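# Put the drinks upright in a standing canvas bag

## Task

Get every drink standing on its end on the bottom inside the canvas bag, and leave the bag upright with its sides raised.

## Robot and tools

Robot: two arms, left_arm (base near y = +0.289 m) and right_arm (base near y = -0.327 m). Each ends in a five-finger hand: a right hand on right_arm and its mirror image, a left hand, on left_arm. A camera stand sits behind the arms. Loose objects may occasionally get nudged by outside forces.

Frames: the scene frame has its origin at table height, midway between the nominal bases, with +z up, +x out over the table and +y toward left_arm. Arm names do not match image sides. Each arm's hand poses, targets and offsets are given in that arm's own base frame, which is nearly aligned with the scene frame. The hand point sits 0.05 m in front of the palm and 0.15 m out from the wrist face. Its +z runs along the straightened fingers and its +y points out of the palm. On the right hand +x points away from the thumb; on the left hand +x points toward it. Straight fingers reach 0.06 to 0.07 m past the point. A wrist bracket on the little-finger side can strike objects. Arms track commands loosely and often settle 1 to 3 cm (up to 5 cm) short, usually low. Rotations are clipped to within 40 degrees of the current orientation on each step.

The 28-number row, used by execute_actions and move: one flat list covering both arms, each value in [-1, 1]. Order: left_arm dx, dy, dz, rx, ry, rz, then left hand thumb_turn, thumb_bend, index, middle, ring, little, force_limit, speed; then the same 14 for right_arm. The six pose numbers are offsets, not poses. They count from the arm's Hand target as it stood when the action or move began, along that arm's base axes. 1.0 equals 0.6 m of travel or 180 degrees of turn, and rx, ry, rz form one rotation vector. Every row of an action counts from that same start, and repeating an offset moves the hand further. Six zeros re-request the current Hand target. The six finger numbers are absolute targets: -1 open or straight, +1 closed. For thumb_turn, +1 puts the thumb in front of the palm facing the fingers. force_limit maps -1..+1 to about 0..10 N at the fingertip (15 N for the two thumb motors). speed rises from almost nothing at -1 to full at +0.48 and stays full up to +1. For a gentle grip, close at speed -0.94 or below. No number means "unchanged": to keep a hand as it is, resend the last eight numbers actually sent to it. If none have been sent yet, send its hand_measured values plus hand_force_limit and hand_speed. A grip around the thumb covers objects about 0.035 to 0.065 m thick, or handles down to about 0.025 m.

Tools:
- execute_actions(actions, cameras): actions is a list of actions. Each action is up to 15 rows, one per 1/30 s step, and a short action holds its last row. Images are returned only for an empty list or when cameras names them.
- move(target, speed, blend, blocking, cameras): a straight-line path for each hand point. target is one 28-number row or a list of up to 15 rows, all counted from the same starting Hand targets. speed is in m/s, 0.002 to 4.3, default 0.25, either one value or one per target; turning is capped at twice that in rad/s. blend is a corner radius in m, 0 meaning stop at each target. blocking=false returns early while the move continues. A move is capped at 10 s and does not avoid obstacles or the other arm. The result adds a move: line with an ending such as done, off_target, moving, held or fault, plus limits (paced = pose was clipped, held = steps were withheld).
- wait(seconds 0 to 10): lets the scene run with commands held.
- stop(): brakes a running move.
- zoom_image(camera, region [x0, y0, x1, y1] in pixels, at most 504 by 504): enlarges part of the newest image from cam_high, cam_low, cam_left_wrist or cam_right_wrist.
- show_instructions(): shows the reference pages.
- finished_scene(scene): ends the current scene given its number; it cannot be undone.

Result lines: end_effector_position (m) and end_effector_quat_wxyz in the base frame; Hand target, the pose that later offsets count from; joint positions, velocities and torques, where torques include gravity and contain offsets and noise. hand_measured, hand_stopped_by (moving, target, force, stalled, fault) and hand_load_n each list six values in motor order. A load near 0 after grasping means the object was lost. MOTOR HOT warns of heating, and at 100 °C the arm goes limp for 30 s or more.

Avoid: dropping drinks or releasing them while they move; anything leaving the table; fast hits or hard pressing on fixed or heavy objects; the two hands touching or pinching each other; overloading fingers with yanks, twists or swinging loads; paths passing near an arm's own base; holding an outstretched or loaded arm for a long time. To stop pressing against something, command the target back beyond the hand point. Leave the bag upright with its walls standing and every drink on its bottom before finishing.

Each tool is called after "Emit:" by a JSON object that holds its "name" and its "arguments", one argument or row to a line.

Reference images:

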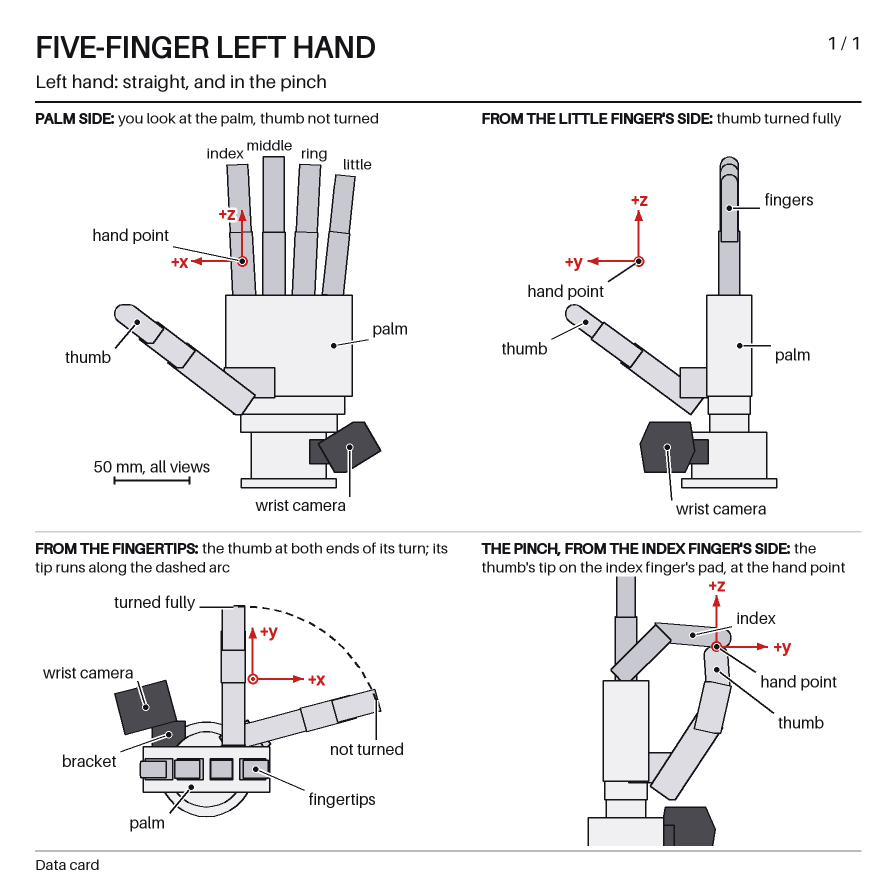

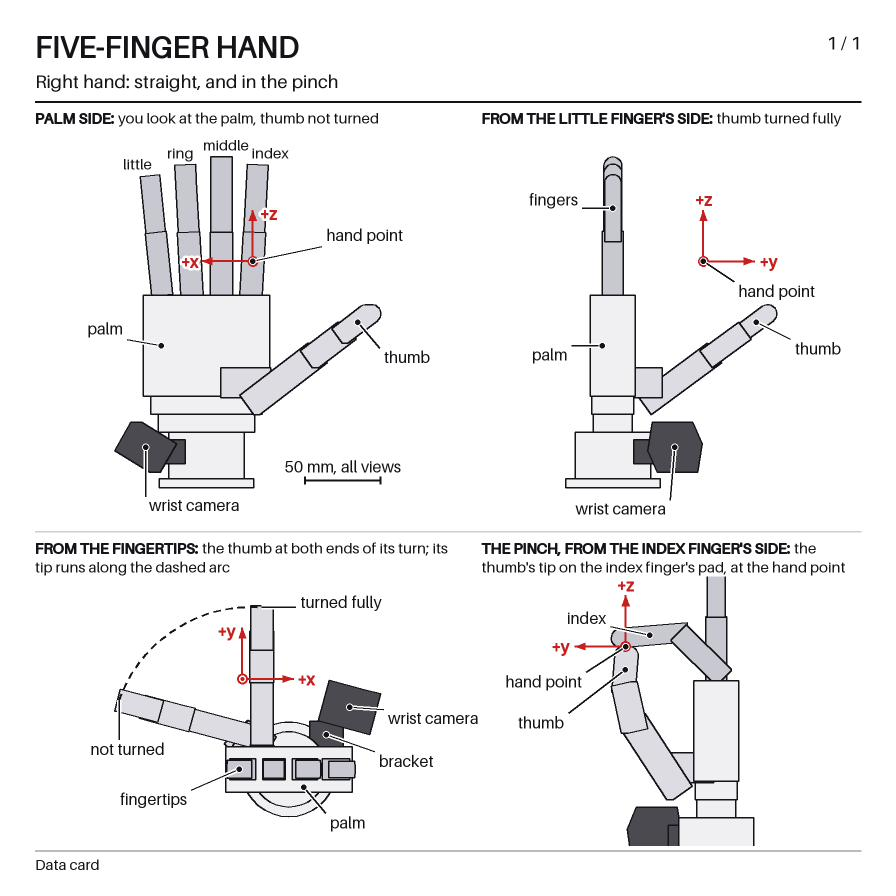

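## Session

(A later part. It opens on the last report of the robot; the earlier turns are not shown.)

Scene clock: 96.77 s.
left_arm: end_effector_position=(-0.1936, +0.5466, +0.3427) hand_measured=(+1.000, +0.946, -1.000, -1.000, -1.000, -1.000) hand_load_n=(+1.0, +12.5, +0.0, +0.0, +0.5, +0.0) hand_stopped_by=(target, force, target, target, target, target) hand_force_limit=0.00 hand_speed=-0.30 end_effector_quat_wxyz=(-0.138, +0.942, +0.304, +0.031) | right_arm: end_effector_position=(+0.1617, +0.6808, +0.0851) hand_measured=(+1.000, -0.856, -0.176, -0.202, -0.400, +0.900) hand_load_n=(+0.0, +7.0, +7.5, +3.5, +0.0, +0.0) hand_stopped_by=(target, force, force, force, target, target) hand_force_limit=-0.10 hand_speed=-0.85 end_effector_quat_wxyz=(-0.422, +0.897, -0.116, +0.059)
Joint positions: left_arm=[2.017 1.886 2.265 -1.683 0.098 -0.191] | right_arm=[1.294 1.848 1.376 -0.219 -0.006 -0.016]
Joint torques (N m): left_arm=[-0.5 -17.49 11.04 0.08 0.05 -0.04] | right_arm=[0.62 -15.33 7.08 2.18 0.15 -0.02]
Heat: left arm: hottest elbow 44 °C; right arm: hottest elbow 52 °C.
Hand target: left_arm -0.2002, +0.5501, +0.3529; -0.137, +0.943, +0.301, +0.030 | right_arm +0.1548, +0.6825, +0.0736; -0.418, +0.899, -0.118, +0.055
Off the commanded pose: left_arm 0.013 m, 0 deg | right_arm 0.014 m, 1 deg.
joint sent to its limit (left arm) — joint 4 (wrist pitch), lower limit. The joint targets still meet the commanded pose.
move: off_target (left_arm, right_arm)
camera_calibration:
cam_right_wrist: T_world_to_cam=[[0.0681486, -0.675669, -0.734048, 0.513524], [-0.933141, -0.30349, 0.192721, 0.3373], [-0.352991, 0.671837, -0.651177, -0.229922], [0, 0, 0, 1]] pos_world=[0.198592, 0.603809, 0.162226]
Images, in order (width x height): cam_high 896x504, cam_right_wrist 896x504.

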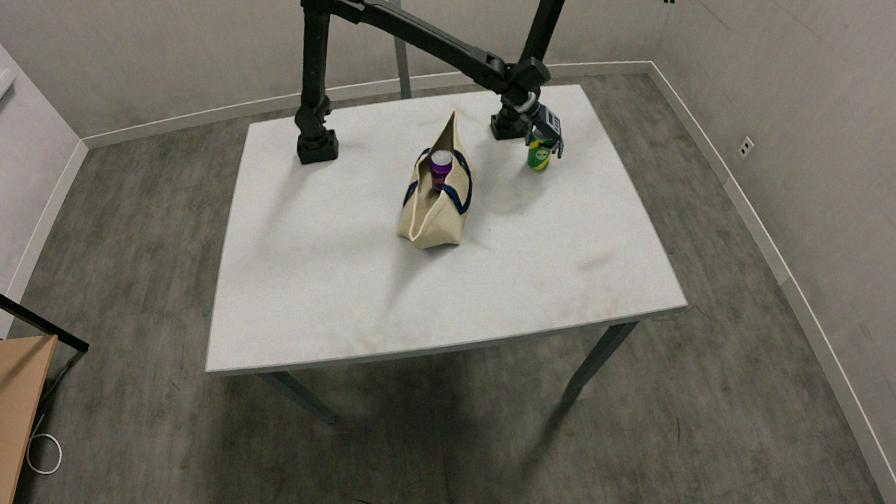

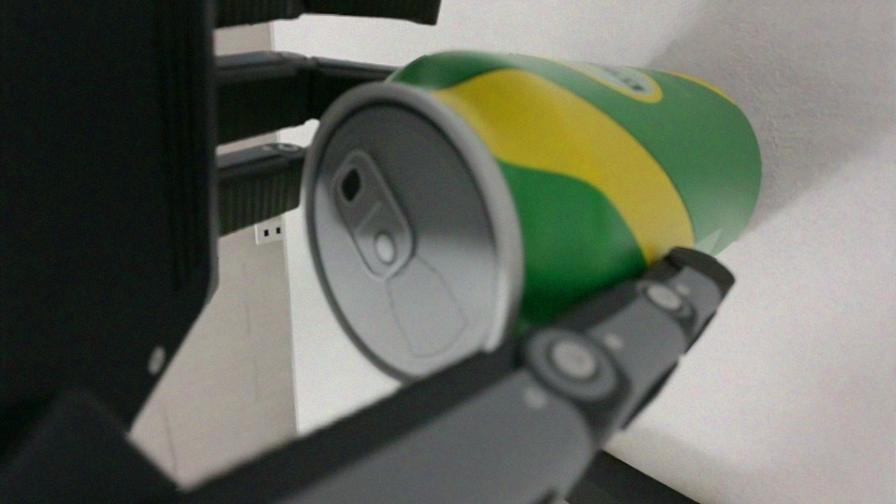

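Emit:
{"name": "move", "arguments": {
  "target": [
    [0,0,0,0,0,0,1,1,-1,-1,-1,-1,0,-0.3,0,0,0,0,0,0,1,0.33,0.33,0.38,-0.1,0.9,0.1,-0.85],
    [0,0,0,0,0,0,1,1,-1,-1,-1,-1,0,-0.3,0,0.01,0.12,0,0,0,1,0.33,0.33,0.38,-0.1,0.9,0.1,-0.85]
  ],
  "speed": [0.1],
  "cameras": ["cam_high","cam_right_wrist"]
}}

speed must be one number or one for each of the 2 targets, got a list of 1; nothing of the call was run

Emit:
{"name": "move", "arguments": {
  "target": [
    [0,0,0,0,0,0,1,1,-1,-1,-1,-1,0,-0.3,0,0,0,0,0,0,1,0.33,0.33,0.38,-0.1,0.9,0.1,-0.85],
    [0,0,0,0,0,0,1,1,-1,-1,-1,-1,0,-0.3,0,0.01,0.12,0,0,0,1,0.33,0.33,0.38,-0.1,0.9,0.1,-0.85]
  ],
  "speed": 0.1,
  "cameras": ["cam_high","cam_right_wrist"]
}}

Scene clock: 102.63 s.
left_arm: end_effector_position=(-0.1936, +0.5466, +0.3427) hand_measured=(+1.000, +0.946, -1.000, -1.000, -1.000, -1.000) hand_load_n=(+1.0, +12.5, +0.0, +0.0, +0.0, +0.0) hand_stopped_by=(target, force, target, target, target, target) hand_force_limit=0.00 hand_speed=-0.30 end_effector_quat_wxyz=(-0.138, +0.942, +0.304, +0.031) | right_arm: end_effector_position=(+0.1545, +0.6588, +0.0856) hand_measured=(+1.000, -0.856, -0.176, -0.192, -0.100, +0.900) hand_load_n=(+0.5, +8.5, +6.0, +6.0, +0.0, +0.0) hand_stopped_by=(target, force, force, force, target, target) hand_force_limit=0.10 hand_speed=-0.85 end_effector_quat_wxyz=(-0.372, +0.919, -0.121, +0.051)
Joint positions: left_arm=[2.017 1.886 2.265 -1.683 0.098 -0.191] | right_arm=[1.295 1.832 1.404 -0.372 -0.006 -0.012]
Joint torques (N m): left_arm=[-0.44 -17.49 11.04 0.06 0.05 -0.04] | right_arm=[0.62 -18.96 12.56 1.21 0.14 -0.03]
Heat: left arm: hottest elbow 45 °C; right arm: hottest elbow 51 °C.
Hand target: left_arm -0.2002, +0.5501, +0.3529; -0.137, +0.943, +0.301, +0.030 | right_arm +0.1548, +0.6885, +0.1453; -0.418, +0.899, -0.118, +0.055
Off the commanded pose: left_arm 0.013 m, 0 deg | right_arm 0.067 m, 6 deg.
joint sent to its limit (left arm) — joint 4 (wrist pitch), lower limit. The joint targets still meet the commanded pose.
move: off_target (left_arm, right_arm)
camera_calibration:
cam_right_wrist: T_world_to_cam=[[0.0443635, -0.748837, -0.661267, 0.54517], [-0.926569, -0.278312, 0.253006, 0.301159], [-0.373499, 0.601486, -0.706196, -0.163161], [0, 0, 0, 1]] pos_world=[0.193919, 0.590198, 0.169084]
Images, in order (width x height): cam_high 896x504, cam_right_wrist 896x504.

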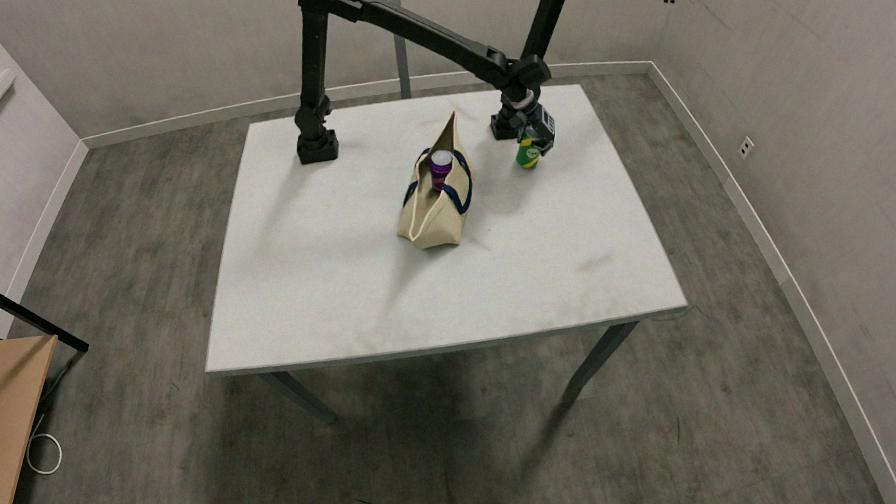

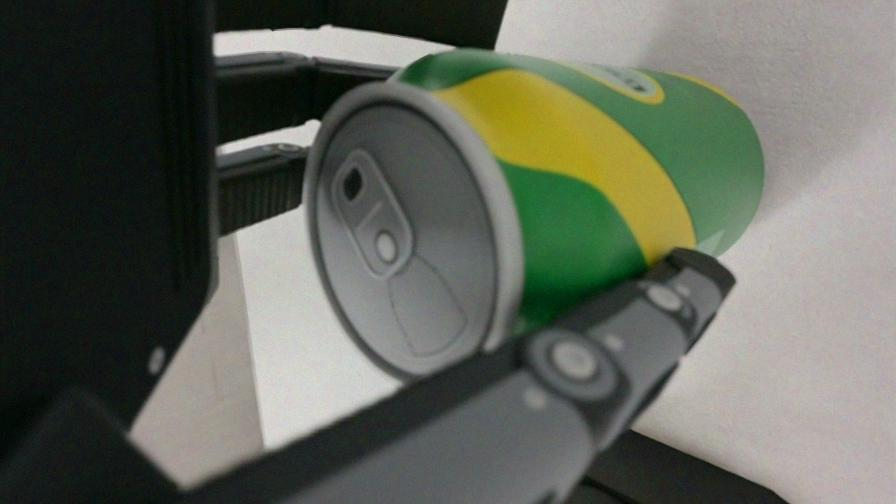

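Emit:
{"name": "move", "arguments": {
  "target": [0,0,0,0,0,0,1,1,-1,-1,-1,-1,0,-0.3,0,0.02,0.14,0.02,-0.006,0,1,0.33,0.33,0.38,-0.1,0.9,0.1,-0.85],
  "speed": 0.12,
  "cameras": ["cam_high","cam_right_wrist"]
}}

Scene clock: 104.37 s.
left_arm: end_effector_position=(-0.1936, +0.5466, +0.3427) hand_measured=(+1.000, +0.946, -1.000, -1.000, -1.000, -1.000) hand_load_n=(+1.5, +12.5, +0.0, +0.0, +0.0, +0.0) hand_stopped_by=(target, force, target, target, target, target) hand_force_limit=0.00 hand_speed=-0.30 end_effector_quat_wxyz=(-0.138, +0.942, +0.304, +0.031) | right_arm: end_effector_position=(+0.1545, +0.6693, +0.1597) hand_measured=(+1.000, -0.856, -0.176, -0.192, -0.100, +0.900) hand_load_n=(+0.5, +7.5, +4.5, +4.5, +0.0, +0.0) hand_stopped_by=(target, force, force, force, target, target) hand_force_limit=0.10 hand_speed=-0.85 end_effector_quat_wxyz=(-0.393, +0.910, -0.118, +0.056)
Joint positions: left_arm=[2.017 1.886 2.265 -1.683 0.098 -0.191] | right_arm=[1.301 1.772 1.506 -0.489 0 -0.012]
Joint torques (N m): left_arm=[-0.5 -17.49 11.04 0.08 0.04 -0.03] | right_arm=[0.62 -18.49 14.22 1.59 0.15 -0.02]
Heat: left arm: hottest elbow 45 °C; right arm: hottest elbow 51 °C.
Hand target: left_arm -0.2002, +0.5501, +0.3529; -0.137, +0.943, +0.301, +0.030 | right_arm +0.1548, +0.7005, +0.2293; -0.447, +0.885, -0.116, +0.060
Off the commanded pose: left_arm 0.013 m, 0 deg | right_arm 0.076 m, 7 deg.
joint sent to its limit (left arm) — joint 4 (wrist pitch), lower limit. The joint targets still meet the commanded pose.
move: off_target (left_arm, right_arm)
camera_calibration:
cam_right_wrist: T_world_to_cam=[[0.0560458, -0.720097, -0.691606, 0.58594], [-0.929829, -0.289973, 0.226568, 0.297831], [-0.363698, 0.630378, -0.685819, -0.141288], [0, 0, 0, 1]] pos_world=[0.192706, 0.597362, 0.240863]
Images, in order (width x height): cam_high 896x504, cam_right_wrist 896x504.

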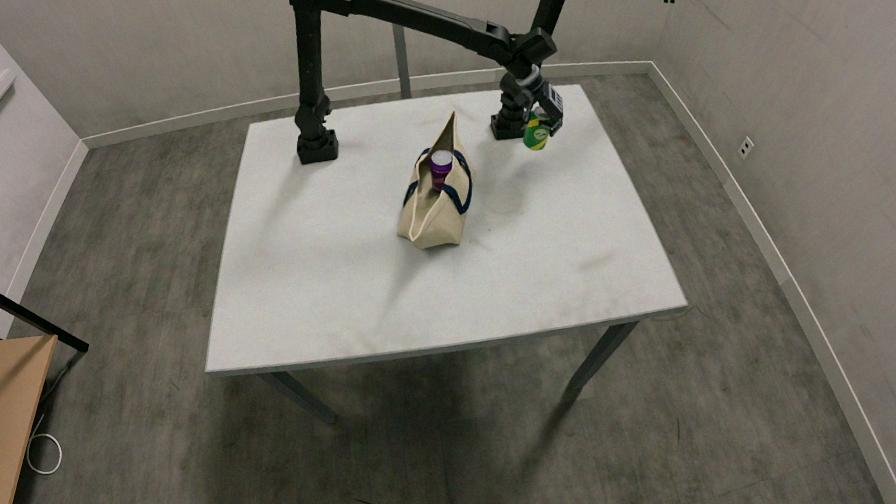

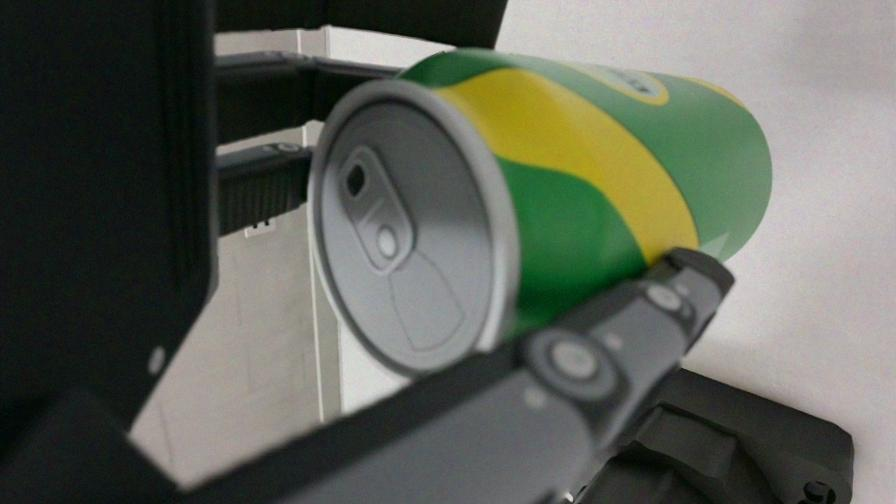

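Emit:
{"name": "move", "arguments": {
  "target": [
    [0,0,0,0,0,0,1,1,-1,-1,-1,-1,0,-0.3,0.02,-0.02,0.15,0,0,0,1,0.34,0.34,0.39,-0.1,0.9,0.2,-0.85],
    [0,0,0,0,0,0,1,1,-1,-1,-1,-1,0,-0.3,0.159,-0.234,0.22,0,0,-0.12,1,0.34,0.34,0.39,-0.1,0.9,0.2,-0.85],
    [0,0,0,0,0,0,1,1,-1,-1,-1,-1,0,-0.3,0.34,-0.605,0.22,0,0,-0.528,1,0.34,0.34,0.39,-0.1,0.9,0.2,-0.85]
  ],
  "speed": 0.2,
  "blend": 0.04,
  "cameras": ["cam_high","cam_right_wrist"]
}}

Emit:
{"name": "zoom_image", "arguments": {
  "camera": "cam_high",
  "region": [370, 60, 540, 260]
}}

Scene clock: 112.10 s.
left_arm: end_effector_position=(-0.1936, +0.5466, +0.3427) hand_measured=(+1.000, +0.946, -1.000, -1.000, -1.000, -1.000) hand_load_n=(+1.0, +12.5, +0.0, +0.0, +0.0, +0.0) hand_stopped_by=(target, force, target, target, target, target) hand_force_limit=0.00 hand_speed=-0.30 end_effector_quat_wxyz=(-0.138, +0.942, +0.304, +0.031) | right_arm: end_effector_position=(+0.3456, +0.3278, +0.3211) hand_measured=(+1.000, -0.856, -0.166, -0.182, -0.100, +0.900) hand_load_n=(+1.0, +10.5, +6.5, +6.0, +0.0, +0.5) hand_stopped_by=(target, force, force, force, target, target) hand_force_limit=0.20 hand_speed=-0.85 end_effector_quat_wxyz=(+0.222, -0.538, +0.720, -0.378)
Joint positions: left_arm=[2.017 1.886 2.265 -1.683 0.098 -0.191] | right_arm=[0.988 1.397 1.52 -1.462 0.886 1.164]
Joint torques (N m): left_arm=[-0.44 -17.55 11.04 0.06 0.05 -0.04] | right_arm=[-0.79 -10.05 13.53 0.34 1.35 0]
Heat: left arm: hottest elbow 45 °C; right arm: hottest elbow 53 °C.
Hand target: left_arm -0.2002, +0.5501, +0.3529; -0.137, +0.943, +0.301, +0.030 | right_arm +0.3588, +0.3375, +0.3614; +0.258, -0.512, +0.731, -0.370
Off the commanded pose: left_arm 0.013 m, 0 deg | right_arm 0.043 m, 5 deg.
joint sent to its limit (left arm) — joint 4 (wrist pitch), lower limit. The joint targets still meet the commanded pose.
move: off_target (left_arm, right_arm)
camera_calibration:
cam_right_wrist: T_world_to_cam=[[-0.679868, -0.0837317, -0.728538, 0.498388], [-0.241239, 0.963704, 0.114364, -0.272976], [0.692519, 0.253504, -0.675391, 0.00937538], [0, 0, 0, 1]] pos_world=[0.266493, 0.302422, 0.400645]
Images, in order (width x height): cam_high 896x504, cam_right_wrist 896x504.

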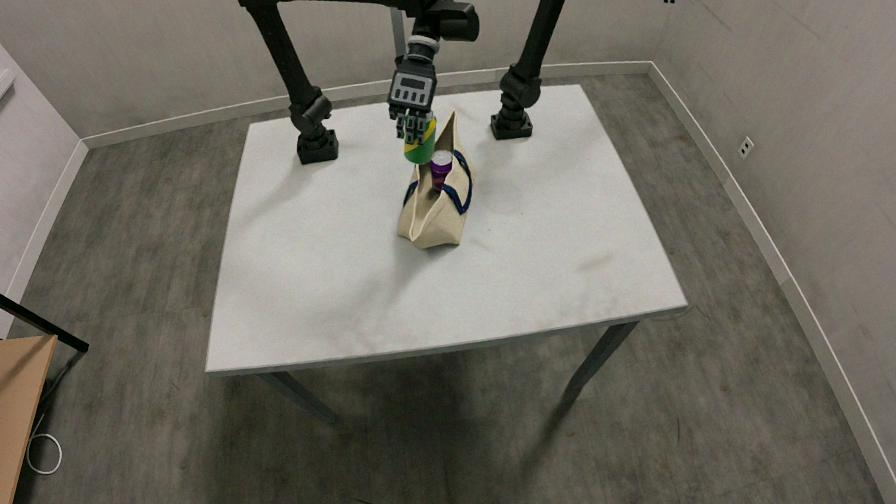

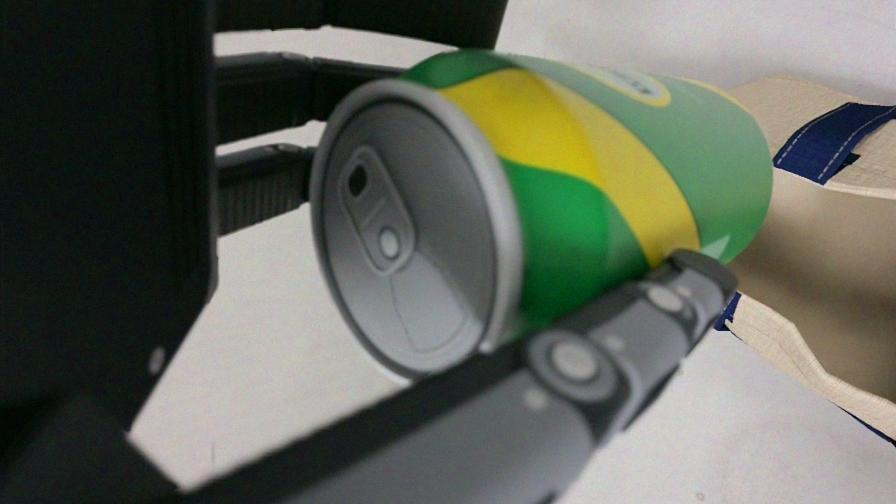

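Scaled by 2.520 from the camera's 896x504 image, which has a finer 1280x720 frame.

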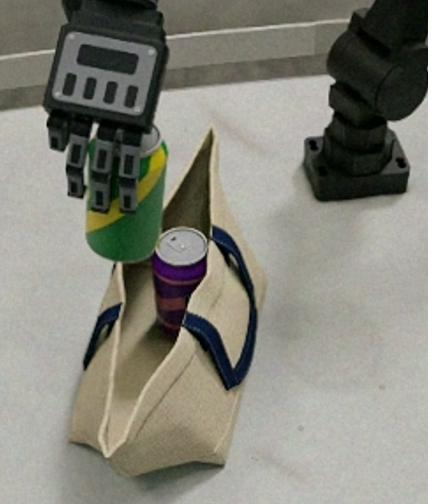

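Emit:
{"name": "move", "arguments": {
  "target": [0,0,0,0,0,0,1,1,-1,-1,-1,-1,0,-0.3,-0.03,0.01,-0.1,0.035,-0.013,0,1,0.34,0.34,0.39,-0.1,0.9,0.2,-0.85],
  "speed": 0.12,
  "cameras": ["cam_high","cam_right_wrist"]
}}

Emit:
{"name": "zoom_image", "arguments": {
  "camera": "cam_high",
  "region": [370, 80, 490, 200]
}}

Scene clock: 114.40 s.
left_arm: end_effector_position=(-0.1936, +0.5466, +0.3427) hand_measured=(+1.000, +0.946, -1.000, -1.000, -1.000, -1.000) hand_load_n=(+1.5, +12.5, +0.0, +0.0, +0.0, +0.0) hand_stopped_by=(target, force, target, target, target, target) hand_force_limit=0.00 hand_speed=-0.30 end_effector_quat_wxyz=(-0.138, +0.942, +0.304, +0.031) | right_arm: end_effector_position=(+0.3419, +0.3404, +0.2804) hand_measured=(+1.000, -0.856, -0.166, -0.182, -0.100, +0.900) hand_load_n=(+0.5, +10.5, +6.0, +6.0, +0.0, +0.0) hand_stopped_by=(target, force, force, force, target, target) hand_force_limit=0.20 hand_speed=-0.85 end_effector_quat_wxyz=(+0.271, -0.507, +0.740, -0.350)
Joint positions: left_arm=[2.017 1.886 2.265 -1.683 0.098 -0.191] | right_arm=[1.007 1.343 1.344 -1.256 0.877 1.227]
Joint torques (N m): left_arm=[-0.44 -17.49 11.06 0.06 0.04 -0.04] | right_arm=[0.62 -11.75 8.09 1.48 1.16 0.06]
Heat: left arm: hottest elbow 46 °C; right arm: hottest elbow 53 °C.
Hand target: left_arm -0.2002, +0.5501, +0.3529; -0.137, +0.943, +0.301, +0.030 | right_arm +0.3408, +0.3436, +0.3014; +0.301, -0.489, +0.745, -0.340
Off the commanded pose: left_arm 0.013 m, 0 deg | right_arm 0.021 m, 4 deg.
joint sent to its limit (left arm) — joint 4 (wrist pitch), lower limit. The joint targets still meet the commanded pose.
move: off_target (left_arm, right_arm)
camera_calibration:
cam_right_wrist: T_world_to_cam=[[-0.639548, 0.0186684, -0.768524, 0.429862], [-0.233612, 0.947708, 0.217428, -0.307489], [0.732396, 0.318592, -0.601744, -0.0751782], [0, 0, 0, 1]] pos_world=[0.258145, 0.307337, 0.351978]
Images, in order (width x height): cam_high 896x504, cam_right_wrist 896x504.

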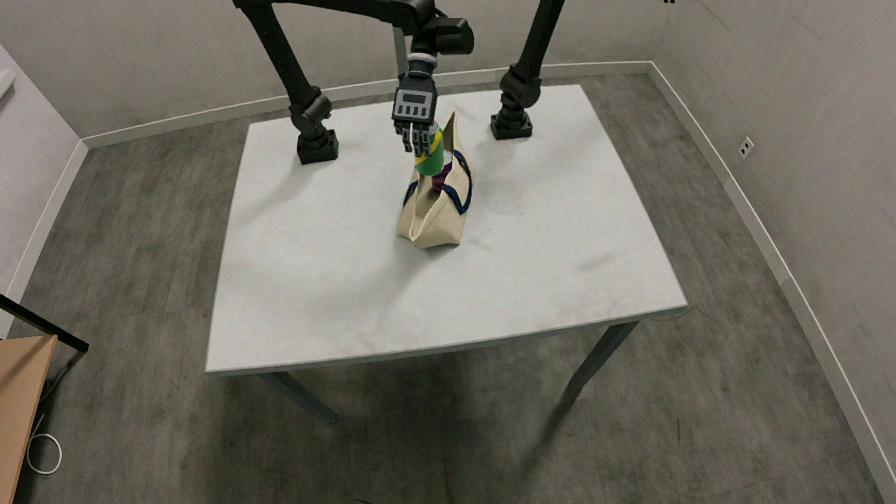

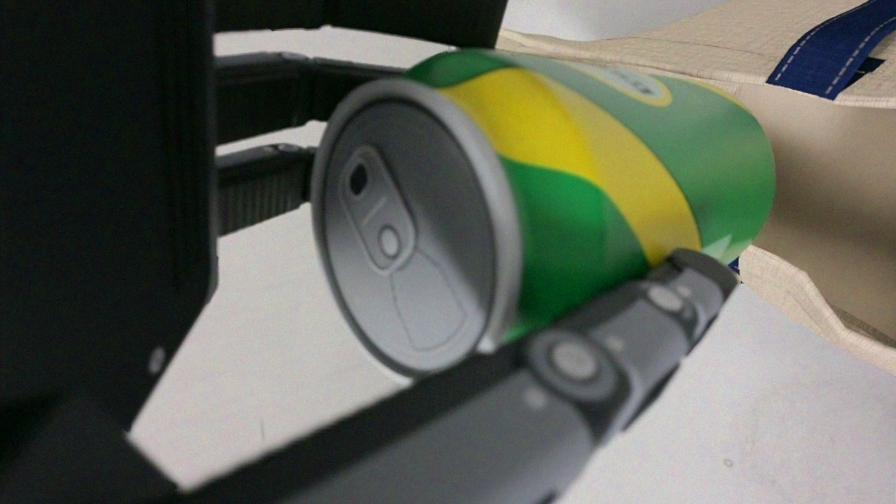

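Scaled by 4.200 from the camera's 896x504 image, which has a finer 1280x720 frame.

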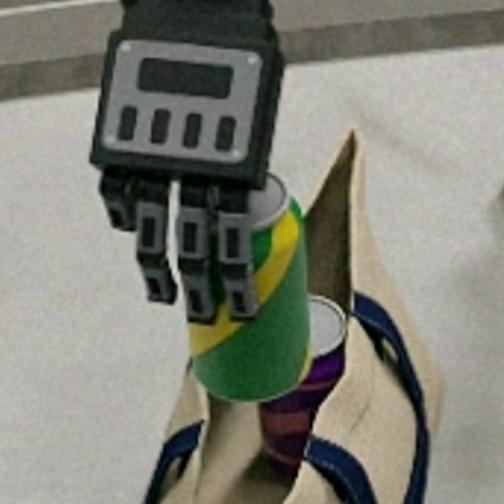

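Emit:
{"name": "move", "arguments": {
  "target": [0,0,0,0,0,0,1,1,-1,-1,-1,-1,0,-0.3,-0.016,0.006,-0.07,0,0,0,1,0.34,0.34,0.39,-0.1,0.9,0.2,-0.85],
  "speed": 0.12,
  "cameras": ["cam_high","cam_right_wrist"]
}}

Emit:
{"name": "zoom_image", "arguments": {
  "camera": "cam_high",
  "region": [370, 100, 490, 220]
}}

Scene clock: 116.30 s.
left_arm: end_effector_position=(-0.1936, +0.5466, +0.3427) hand_measured=(+1.000, +0.946, -1.000, -1.000, -1.000, -1.000) hand_load_n=(+1.0, +12.5, +0.0, +0.0, +0.0, +0.0) hand_stopped_by=(target, force, target, target, target, target) hand_force_limit=0.00 hand_speed=-0.30 end_effector_quat_wxyz=(-0.138, +0.942, +0.304, +0.031) | right_arm: end_effector_position=(+0.3310, +0.3425, +0.2400) hand_measured=(+1.000, -0.856, -0.166, -0.182, -0.100, +0.900) hand_load_n=(+0.5, +10.5, +6.5, +5.5, +0.0, +0.0) hand_stopped_by=(target, force, force, force, target, target) hand_force_limit=0.20 hand_speed=-0.85 end_effector_quat_wxyz=(+0.272, -0.507, +0.740, -0.349)
Joint positions: left_arm=[2.017 1.886 2.265 -1.683 0.098 -0.191] | right_arm=[1.031 1.342 1.238 -1.177 0.882 1.263]
Joint torques (N m): left_arm=[-0.5 -17.49 11.03 0.05 0.05 -0.04] | right_arm=[0.67 -11.34 7.99 1.47 1.31 0.06]
Heat: left arm: hottest elbow 46 °C; right arm: hottest elbow 53 °C.
Hand target: left_arm -0.2002, +0.5501, +0.3529; -0.137, +0.943, +0.301, +0.030 | right_arm +0.3313, +0.3471, +0.2595; +0.301, -0.489, +0.745, -0.340
Off the commanded pose: left_arm 0.013 m, 0 deg | right_arm 0.020 m, 4 deg.
joint sent to its limit (left arm) — joint 4 (wrist pitch), lower limit. The joint targets still meet the commanded pose.
move: off_target (left_arm, right_arm)
camera_calibration:
cam_right_wrist: T_world_to_cam=[[-0.63935, 0.0207411, -0.768636, 0.391141], [-0.234429, 0.946785, 0.220546, -0.303393], [0.732308, 0.321197, -0.600465, -0.093394], [0, 0, 0, 1]] pos_world=[0.247345, 0.309133, 0.311477]
Images, in order (width x height): cam_high 896x504, cam_right_wrist 896x504.

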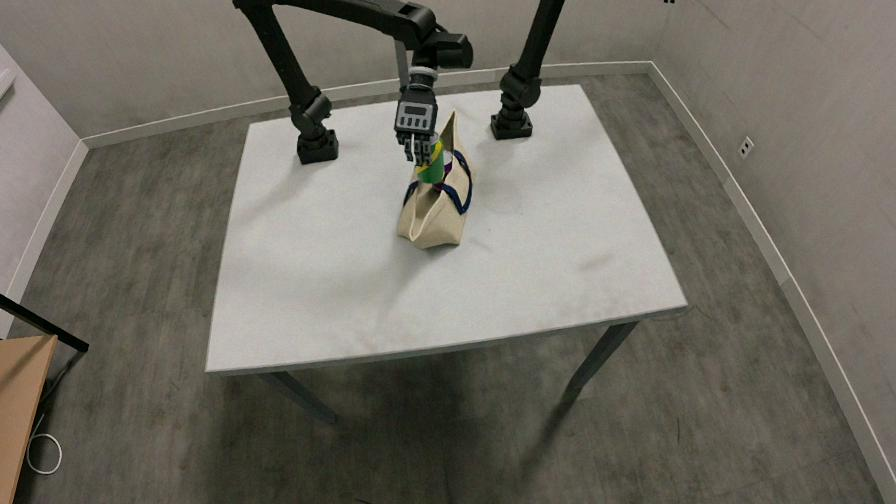

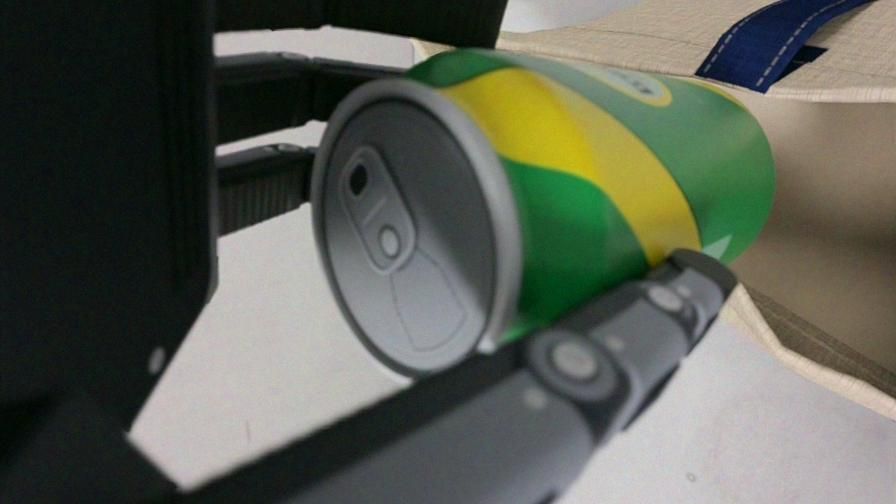

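Scaled by 4.200 from the camera's 896x504 image, which has a finer 1280x720 frame.

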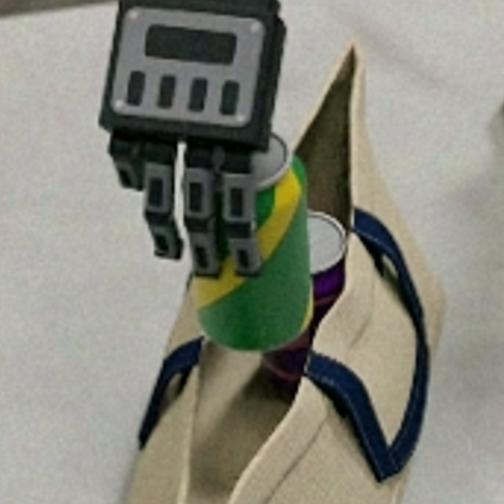

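Emit:
{"name": "move", "arguments": {
  "target": [0,0,0,0,0,0,1,1,-1,-1,-1,-1,0,-0.3,0,0,-0.06,0,0,0,1,0.34,0.34,0.39,-0.1,0.9,0.2,-0.85],
  "speed": 0.08,
  "cameras": ["cam_high","cam_right_wrist"]
}}

Emit:
{"name": "zoom_image", "arguments": {
  "camera": "cam_high",
  "region": [370, 100, 490, 220]
}}

Scene clock: 117.73 s.
left_arm: end_effector_position=(-0.1936, +0.5466, +0.3427) hand_measured=(+1.000, +0.946, -1.000, -1.000, -1.000, -1.000) hand_load_n=(+1.0, +12.5, +0.0, +0.5, +0.0, +0.0) hand_stopped_by=(target, force, target, target, target, target) hand_force_limit=0.00 hand_speed=-0.30 end_effector_quat_wxyz=(-0.138, +0.942, +0.304, +0.031) | right_arm: end_effector_position=(+0.3304, +0.3420, +0.2103) hand_measured=(+1.000, -0.856, -0.166, -0.182, -0.100, +0.900) hand_load_n=(+0.5, +10.5, +6.0, +5.5, +0.0, +0.0) hand_stopped_by=(target, force, force, force, target, target) hand_force_limit=0.20 hand_speed=-0.85 end_effector_quat_wxyz=(+0.279, -0.503, +0.742, -0.346)
Joint positions: left_arm=[2.017 1.886 2.265 -1.683 0.098 -0.191] | right_arm=[1.032 1.342 1.156 -1.08 0.883 1.267]
Joint torques (N m): left_arm=[-0.5 -17.49 11.04 0.08 0.05 -0.04] | right_arm=[0.44 -10.52 7.75 1.37 1.31 0.03]
Heat: left arm: hottest elbow 46 °C; right arm: hottest elbow 53 °C.
Hand target: left_arm -0.2002, +0.5501, +0.3529; -0.137, +0.943, +0.301, +0.030 | right_arm +0.3312, +0.3471, +0.2235; +0.301, -0.489, +0.745, -0.340
Off the commanded pose: left_arm 0.013 m, 0 deg | right_arm 0.014 m, 3 deg.
joint sent to its limit (left arm) — joint 4 (wrist pitch), lower limit. The joint targets still meet the commanded pose.
move: off_target (left_arm, right_arm)
camera_calibration:
cam_right_wrist: T_world_to_cam=[[-0.632664, 0.033084, -0.773719, 0.362562], [-0.235047, 0.943755, 0.232551, -0.297736], [0.737895, 0.328987, -0.589304, -0.117415], [0, 0, 0, 1]] pos_world=[0.246038, 0.307623, 0.280567]
Images, in order (width x height): cam_high 896x504, cam_right_wrist 896x504.

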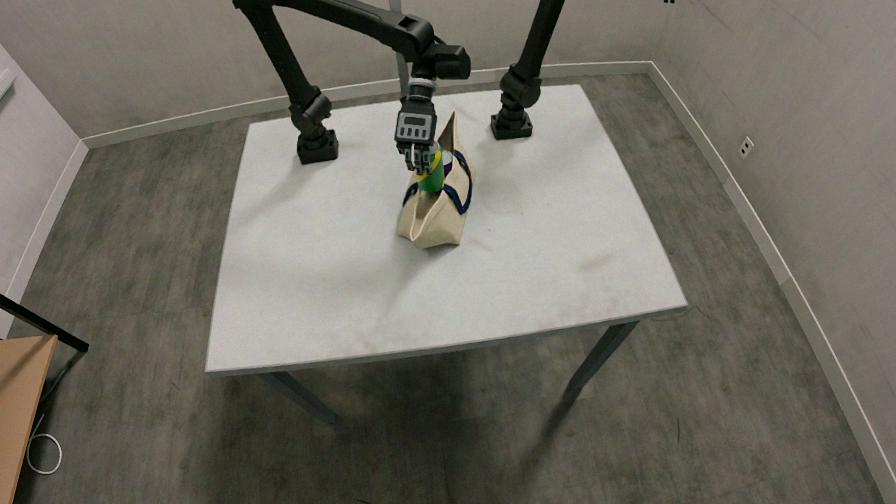

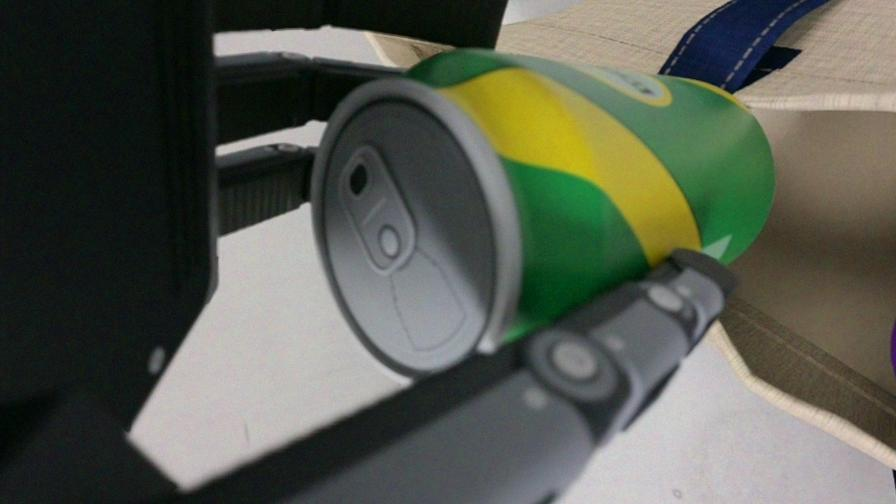

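Scaled by 4.200 from the camera's 896x504 image, which has a finer 1280x720 frame.

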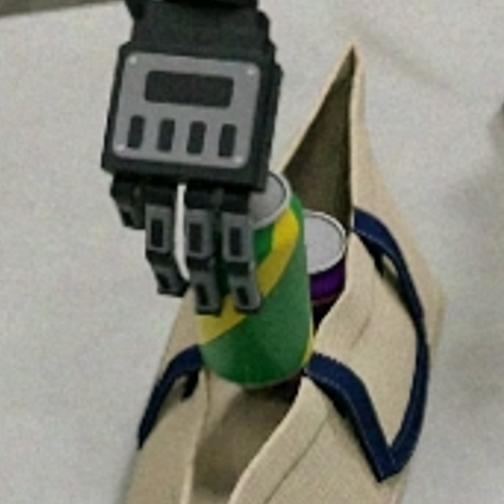

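Emit:
{"name": "move", "arguments": {
  "target": [0,0,0,0,0,0,1,1,-1,-1,-1,-1,0,-0.3,0.001,0.004,-0.055,0,0,0,1,0.34,0.34,0.39,-0.1,0.9,0.2,-0.85],
  "speed": 0.08,
  "cameras": ["cam_high","cam_right_wrist"]
}}

Emit:
{"name": "zoom_image", "arguments": {
  "camera": "cam_high",
  "region": [370, 100, 490, 220]
}}

Scene clock: 119.73 s.
left_arm: end_effector_position=(-0.1936, +0.5466, +0.3427) hand_measured=(+1.000, +0.946, -1.000, -1.000, -1.000, -1.000) hand_load_n=(+1.0, +12.5, +0.0, +0.0, +0.0, +0.0) hand_stopped_by=(target, force, target, target, target, target) hand_force_limit=0.00 hand_speed=-0.30 end_effector_quat_wxyz=(-0.138, +0.942, +0.304, +0.031) | right_arm: end_effector_position=(+0.3305, +0.3419, +0.1832) hand_measured=(+1.000, -0.856, -0.166, -0.182, -0.100, +0.900) hand_load_n=(+0.5, +10.0, +6.5, +6.0, +0.0, +0.0) hand_stopped_by=(target, force, force, force, target, target) hand_force_limit=0.20 hand_speed=-0.85 end_effector_quat_wxyz=(+0.284, -0.499, +0.742, -0.345)
Joint positions: left_arm=[2.017 1.886 2.265 -1.683 0.098 -0.191] | right_arm=[1.033 1.353 1.09 -0.993 0.887 1.269]
Joint torques (N m): left_arm=[-0.44 -17.44 11.04 0.06 0.04 -0.04] | right_arm=[0.56 -9.47 7.72 1.48 1.17 0.03]
Heat: left arm: hottest elbow 46 °C; right arm: hottest elbow 53 °C.
Hand target: left_arm -0.2002, +0.5501, +0.3529; -0.137, +0.943, +0.301, +0.030 | right_arm +0.3319, +0.3495, +0.1905; +0.301, -0.489, +0.745, -0.340
Off the commanded pose: left_arm 0.013 m, 0 deg | right_arm 0.011 m, 2 deg.
joint sent to its limit (left arm) — joint 4 (wrist pitch), lower limit. The joint targets still meet the commanded pose.
move: off_target (left_arm, right_arm)
camera_calibration:
cam_right_wrist: T_world_to_cam=[[-0.625847, 0.0404343, -0.778897, 0.337807], [-0.235739, 0.94214, 0.238326, -0.29161], [0.743466, 0.332772, -0.580104, -0.13835], [0, 0, 0, 1]] pos_world=[0.245531, 0.307118, 0.252358]
Images, in order (width x height): cam_high 896x504, cam_right_wrist 896x504.

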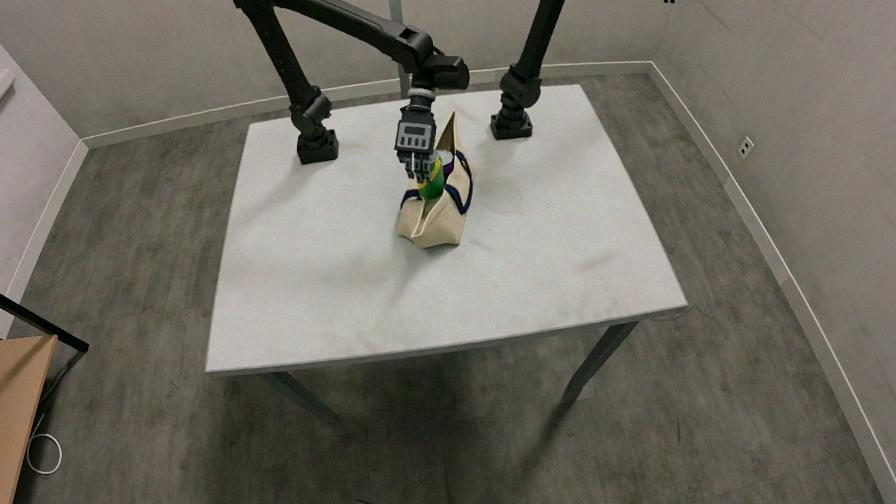

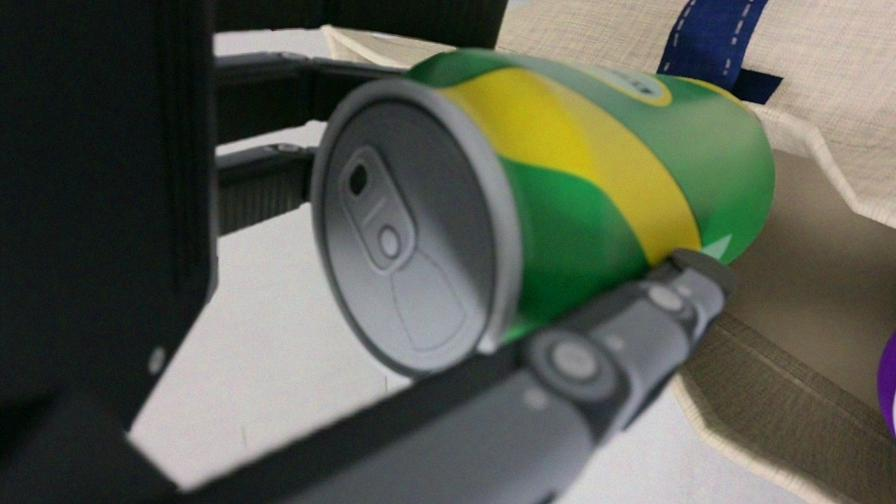

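Scaled by 4.200 from the camera's 896x504 image, which has a finer 1280x720 frame.

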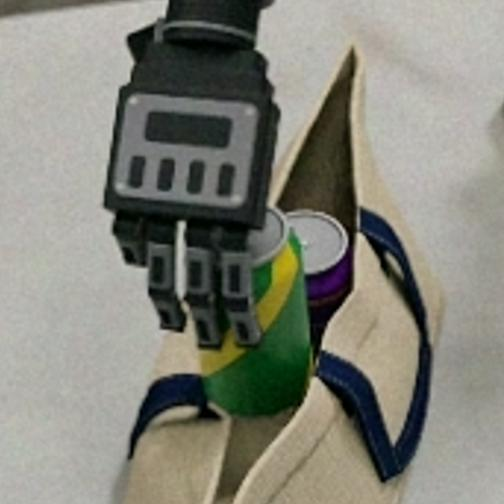

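Emit:
{"name": "move", "arguments": {
  "target": [0,0,0,0,0,0,1,1,-1,-1,-1,-1,0,-0.3,0.004,0.016,-0.04,0,0,0,1,0.34,0.34,0.39,-0.1,0.9,0.2,-0.85],
  "speed": 0.06,
  "cameras": ["cam_high","cam_right_wrist"]
}}

Emit:
{"name": "zoom_image", "arguments": {
  "camera": "cam_high",
  "region": [370, 100, 490, 260]
}}

Scene clock: 122.00 s.
left_arm: end_effector_position=(-0.1936, +0.5466, +0.3427) hand_measured=(+1.000, +0.946, -1.000, -1.000, -1.000, -1.000) hand_load_n=(+1.0, +12.5, +0.0, +0.0, +0.0, +0.0) hand_stopped_by=(target, force, target, target, target, target) hand_force_limit=0.00 hand_speed=-0.30 end_effector_quat_wxyz=(-0.138, +0.942, +0.304, +0.031) | right_arm: end_effector_position=(+0.3321, +0.3518, +0.1578) hand_measured=(+1.000, -0.856, -0.166, -0.182, -0.100, +0.900) hand_load_n=(+0.5, +10.5, +6.5, +5.5, +0.0, +0.0) hand_stopped_by=(target, force, force, force, target, target) hand_force_limit=0.20 hand_speed=-0.85 end_effector_quat_wxyz=(+0.283, -0.501, +0.742, -0.345)
Joint positions: left_arm=[2.017 1.886 2.265 -1.683 0.098 -0.191] | right_arm=[1.041 1.399 1.068 -0.935 0.887 1.278]
Joint torques (N m): left_arm=[-0.44 -17.49 11.04 0.06 0.04 -0.04] | right_arm=[0.67 -9.99 7.54 1.46 1.29 0.04]
Heat: left arm: hottest elbow 46 °C; right arm: hottest elbow 52 °C.
Hand target: left_arm -0.2002, +0.5501, +0.3529; -0.137, +0.943, +0.301, +0.030 | right_arm +0.3342, +0.3589, +0.1664; +0.301, -0.489, +0.745, -0.340
Off the commanded pose: left_arm 0.013 m, 0 deg | right_arm 0.012 m, 3 deg.
joint sent to its limit (left arm) — joint 4 (wrist pitch), lower limit. The joint targets still meet the commanded pose.
move: off_target (left_arm, right_arm)
camera_calibration:
cam_right_wrist: T_world_to_cam=[[-0.62829, 0.0373291, -0.777083, 0.32023], [-0.237622, 0.941908, 0.23737, -0.293656], [0.740802, 0.333789, -0.582921, -0.156608], [0, 0, 0, 1]] pos_world=[0.247434, 0.316917, 0.22726]
Images, in order (width x height): cam_high 896x504, cam_right_wrist 896x504.

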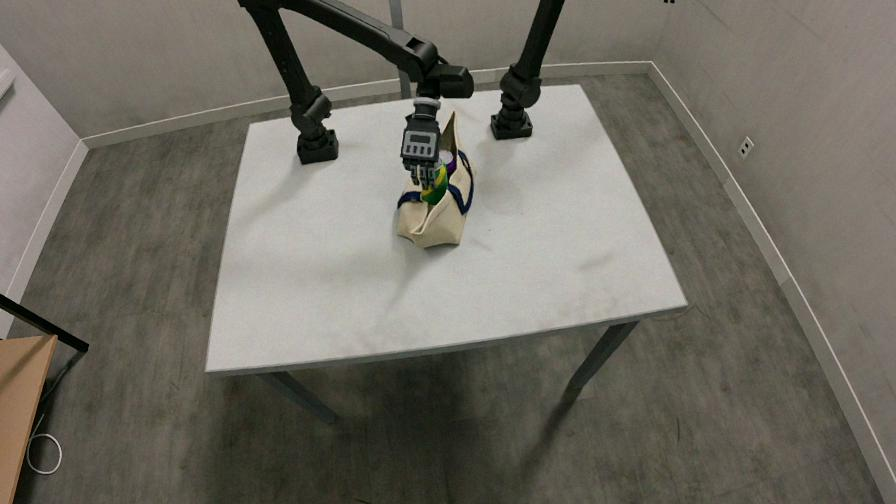

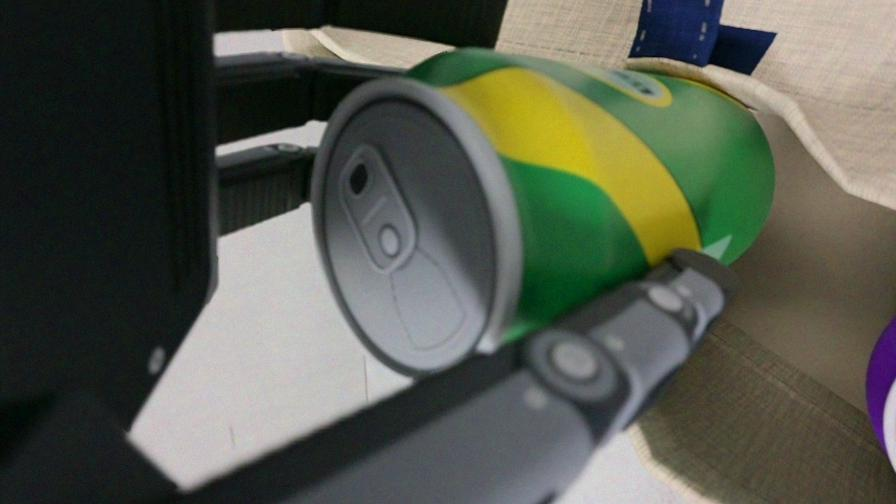

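Scaled by 3.150 from the camera's 896x504 image, which has a finer 1280x720 frame.

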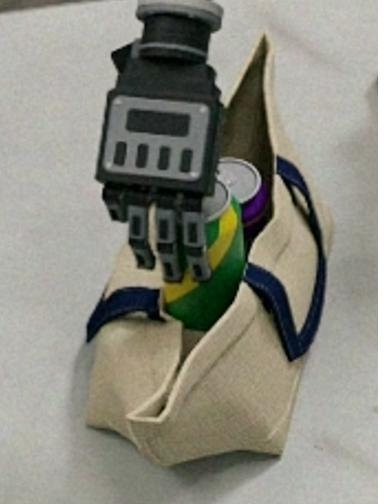

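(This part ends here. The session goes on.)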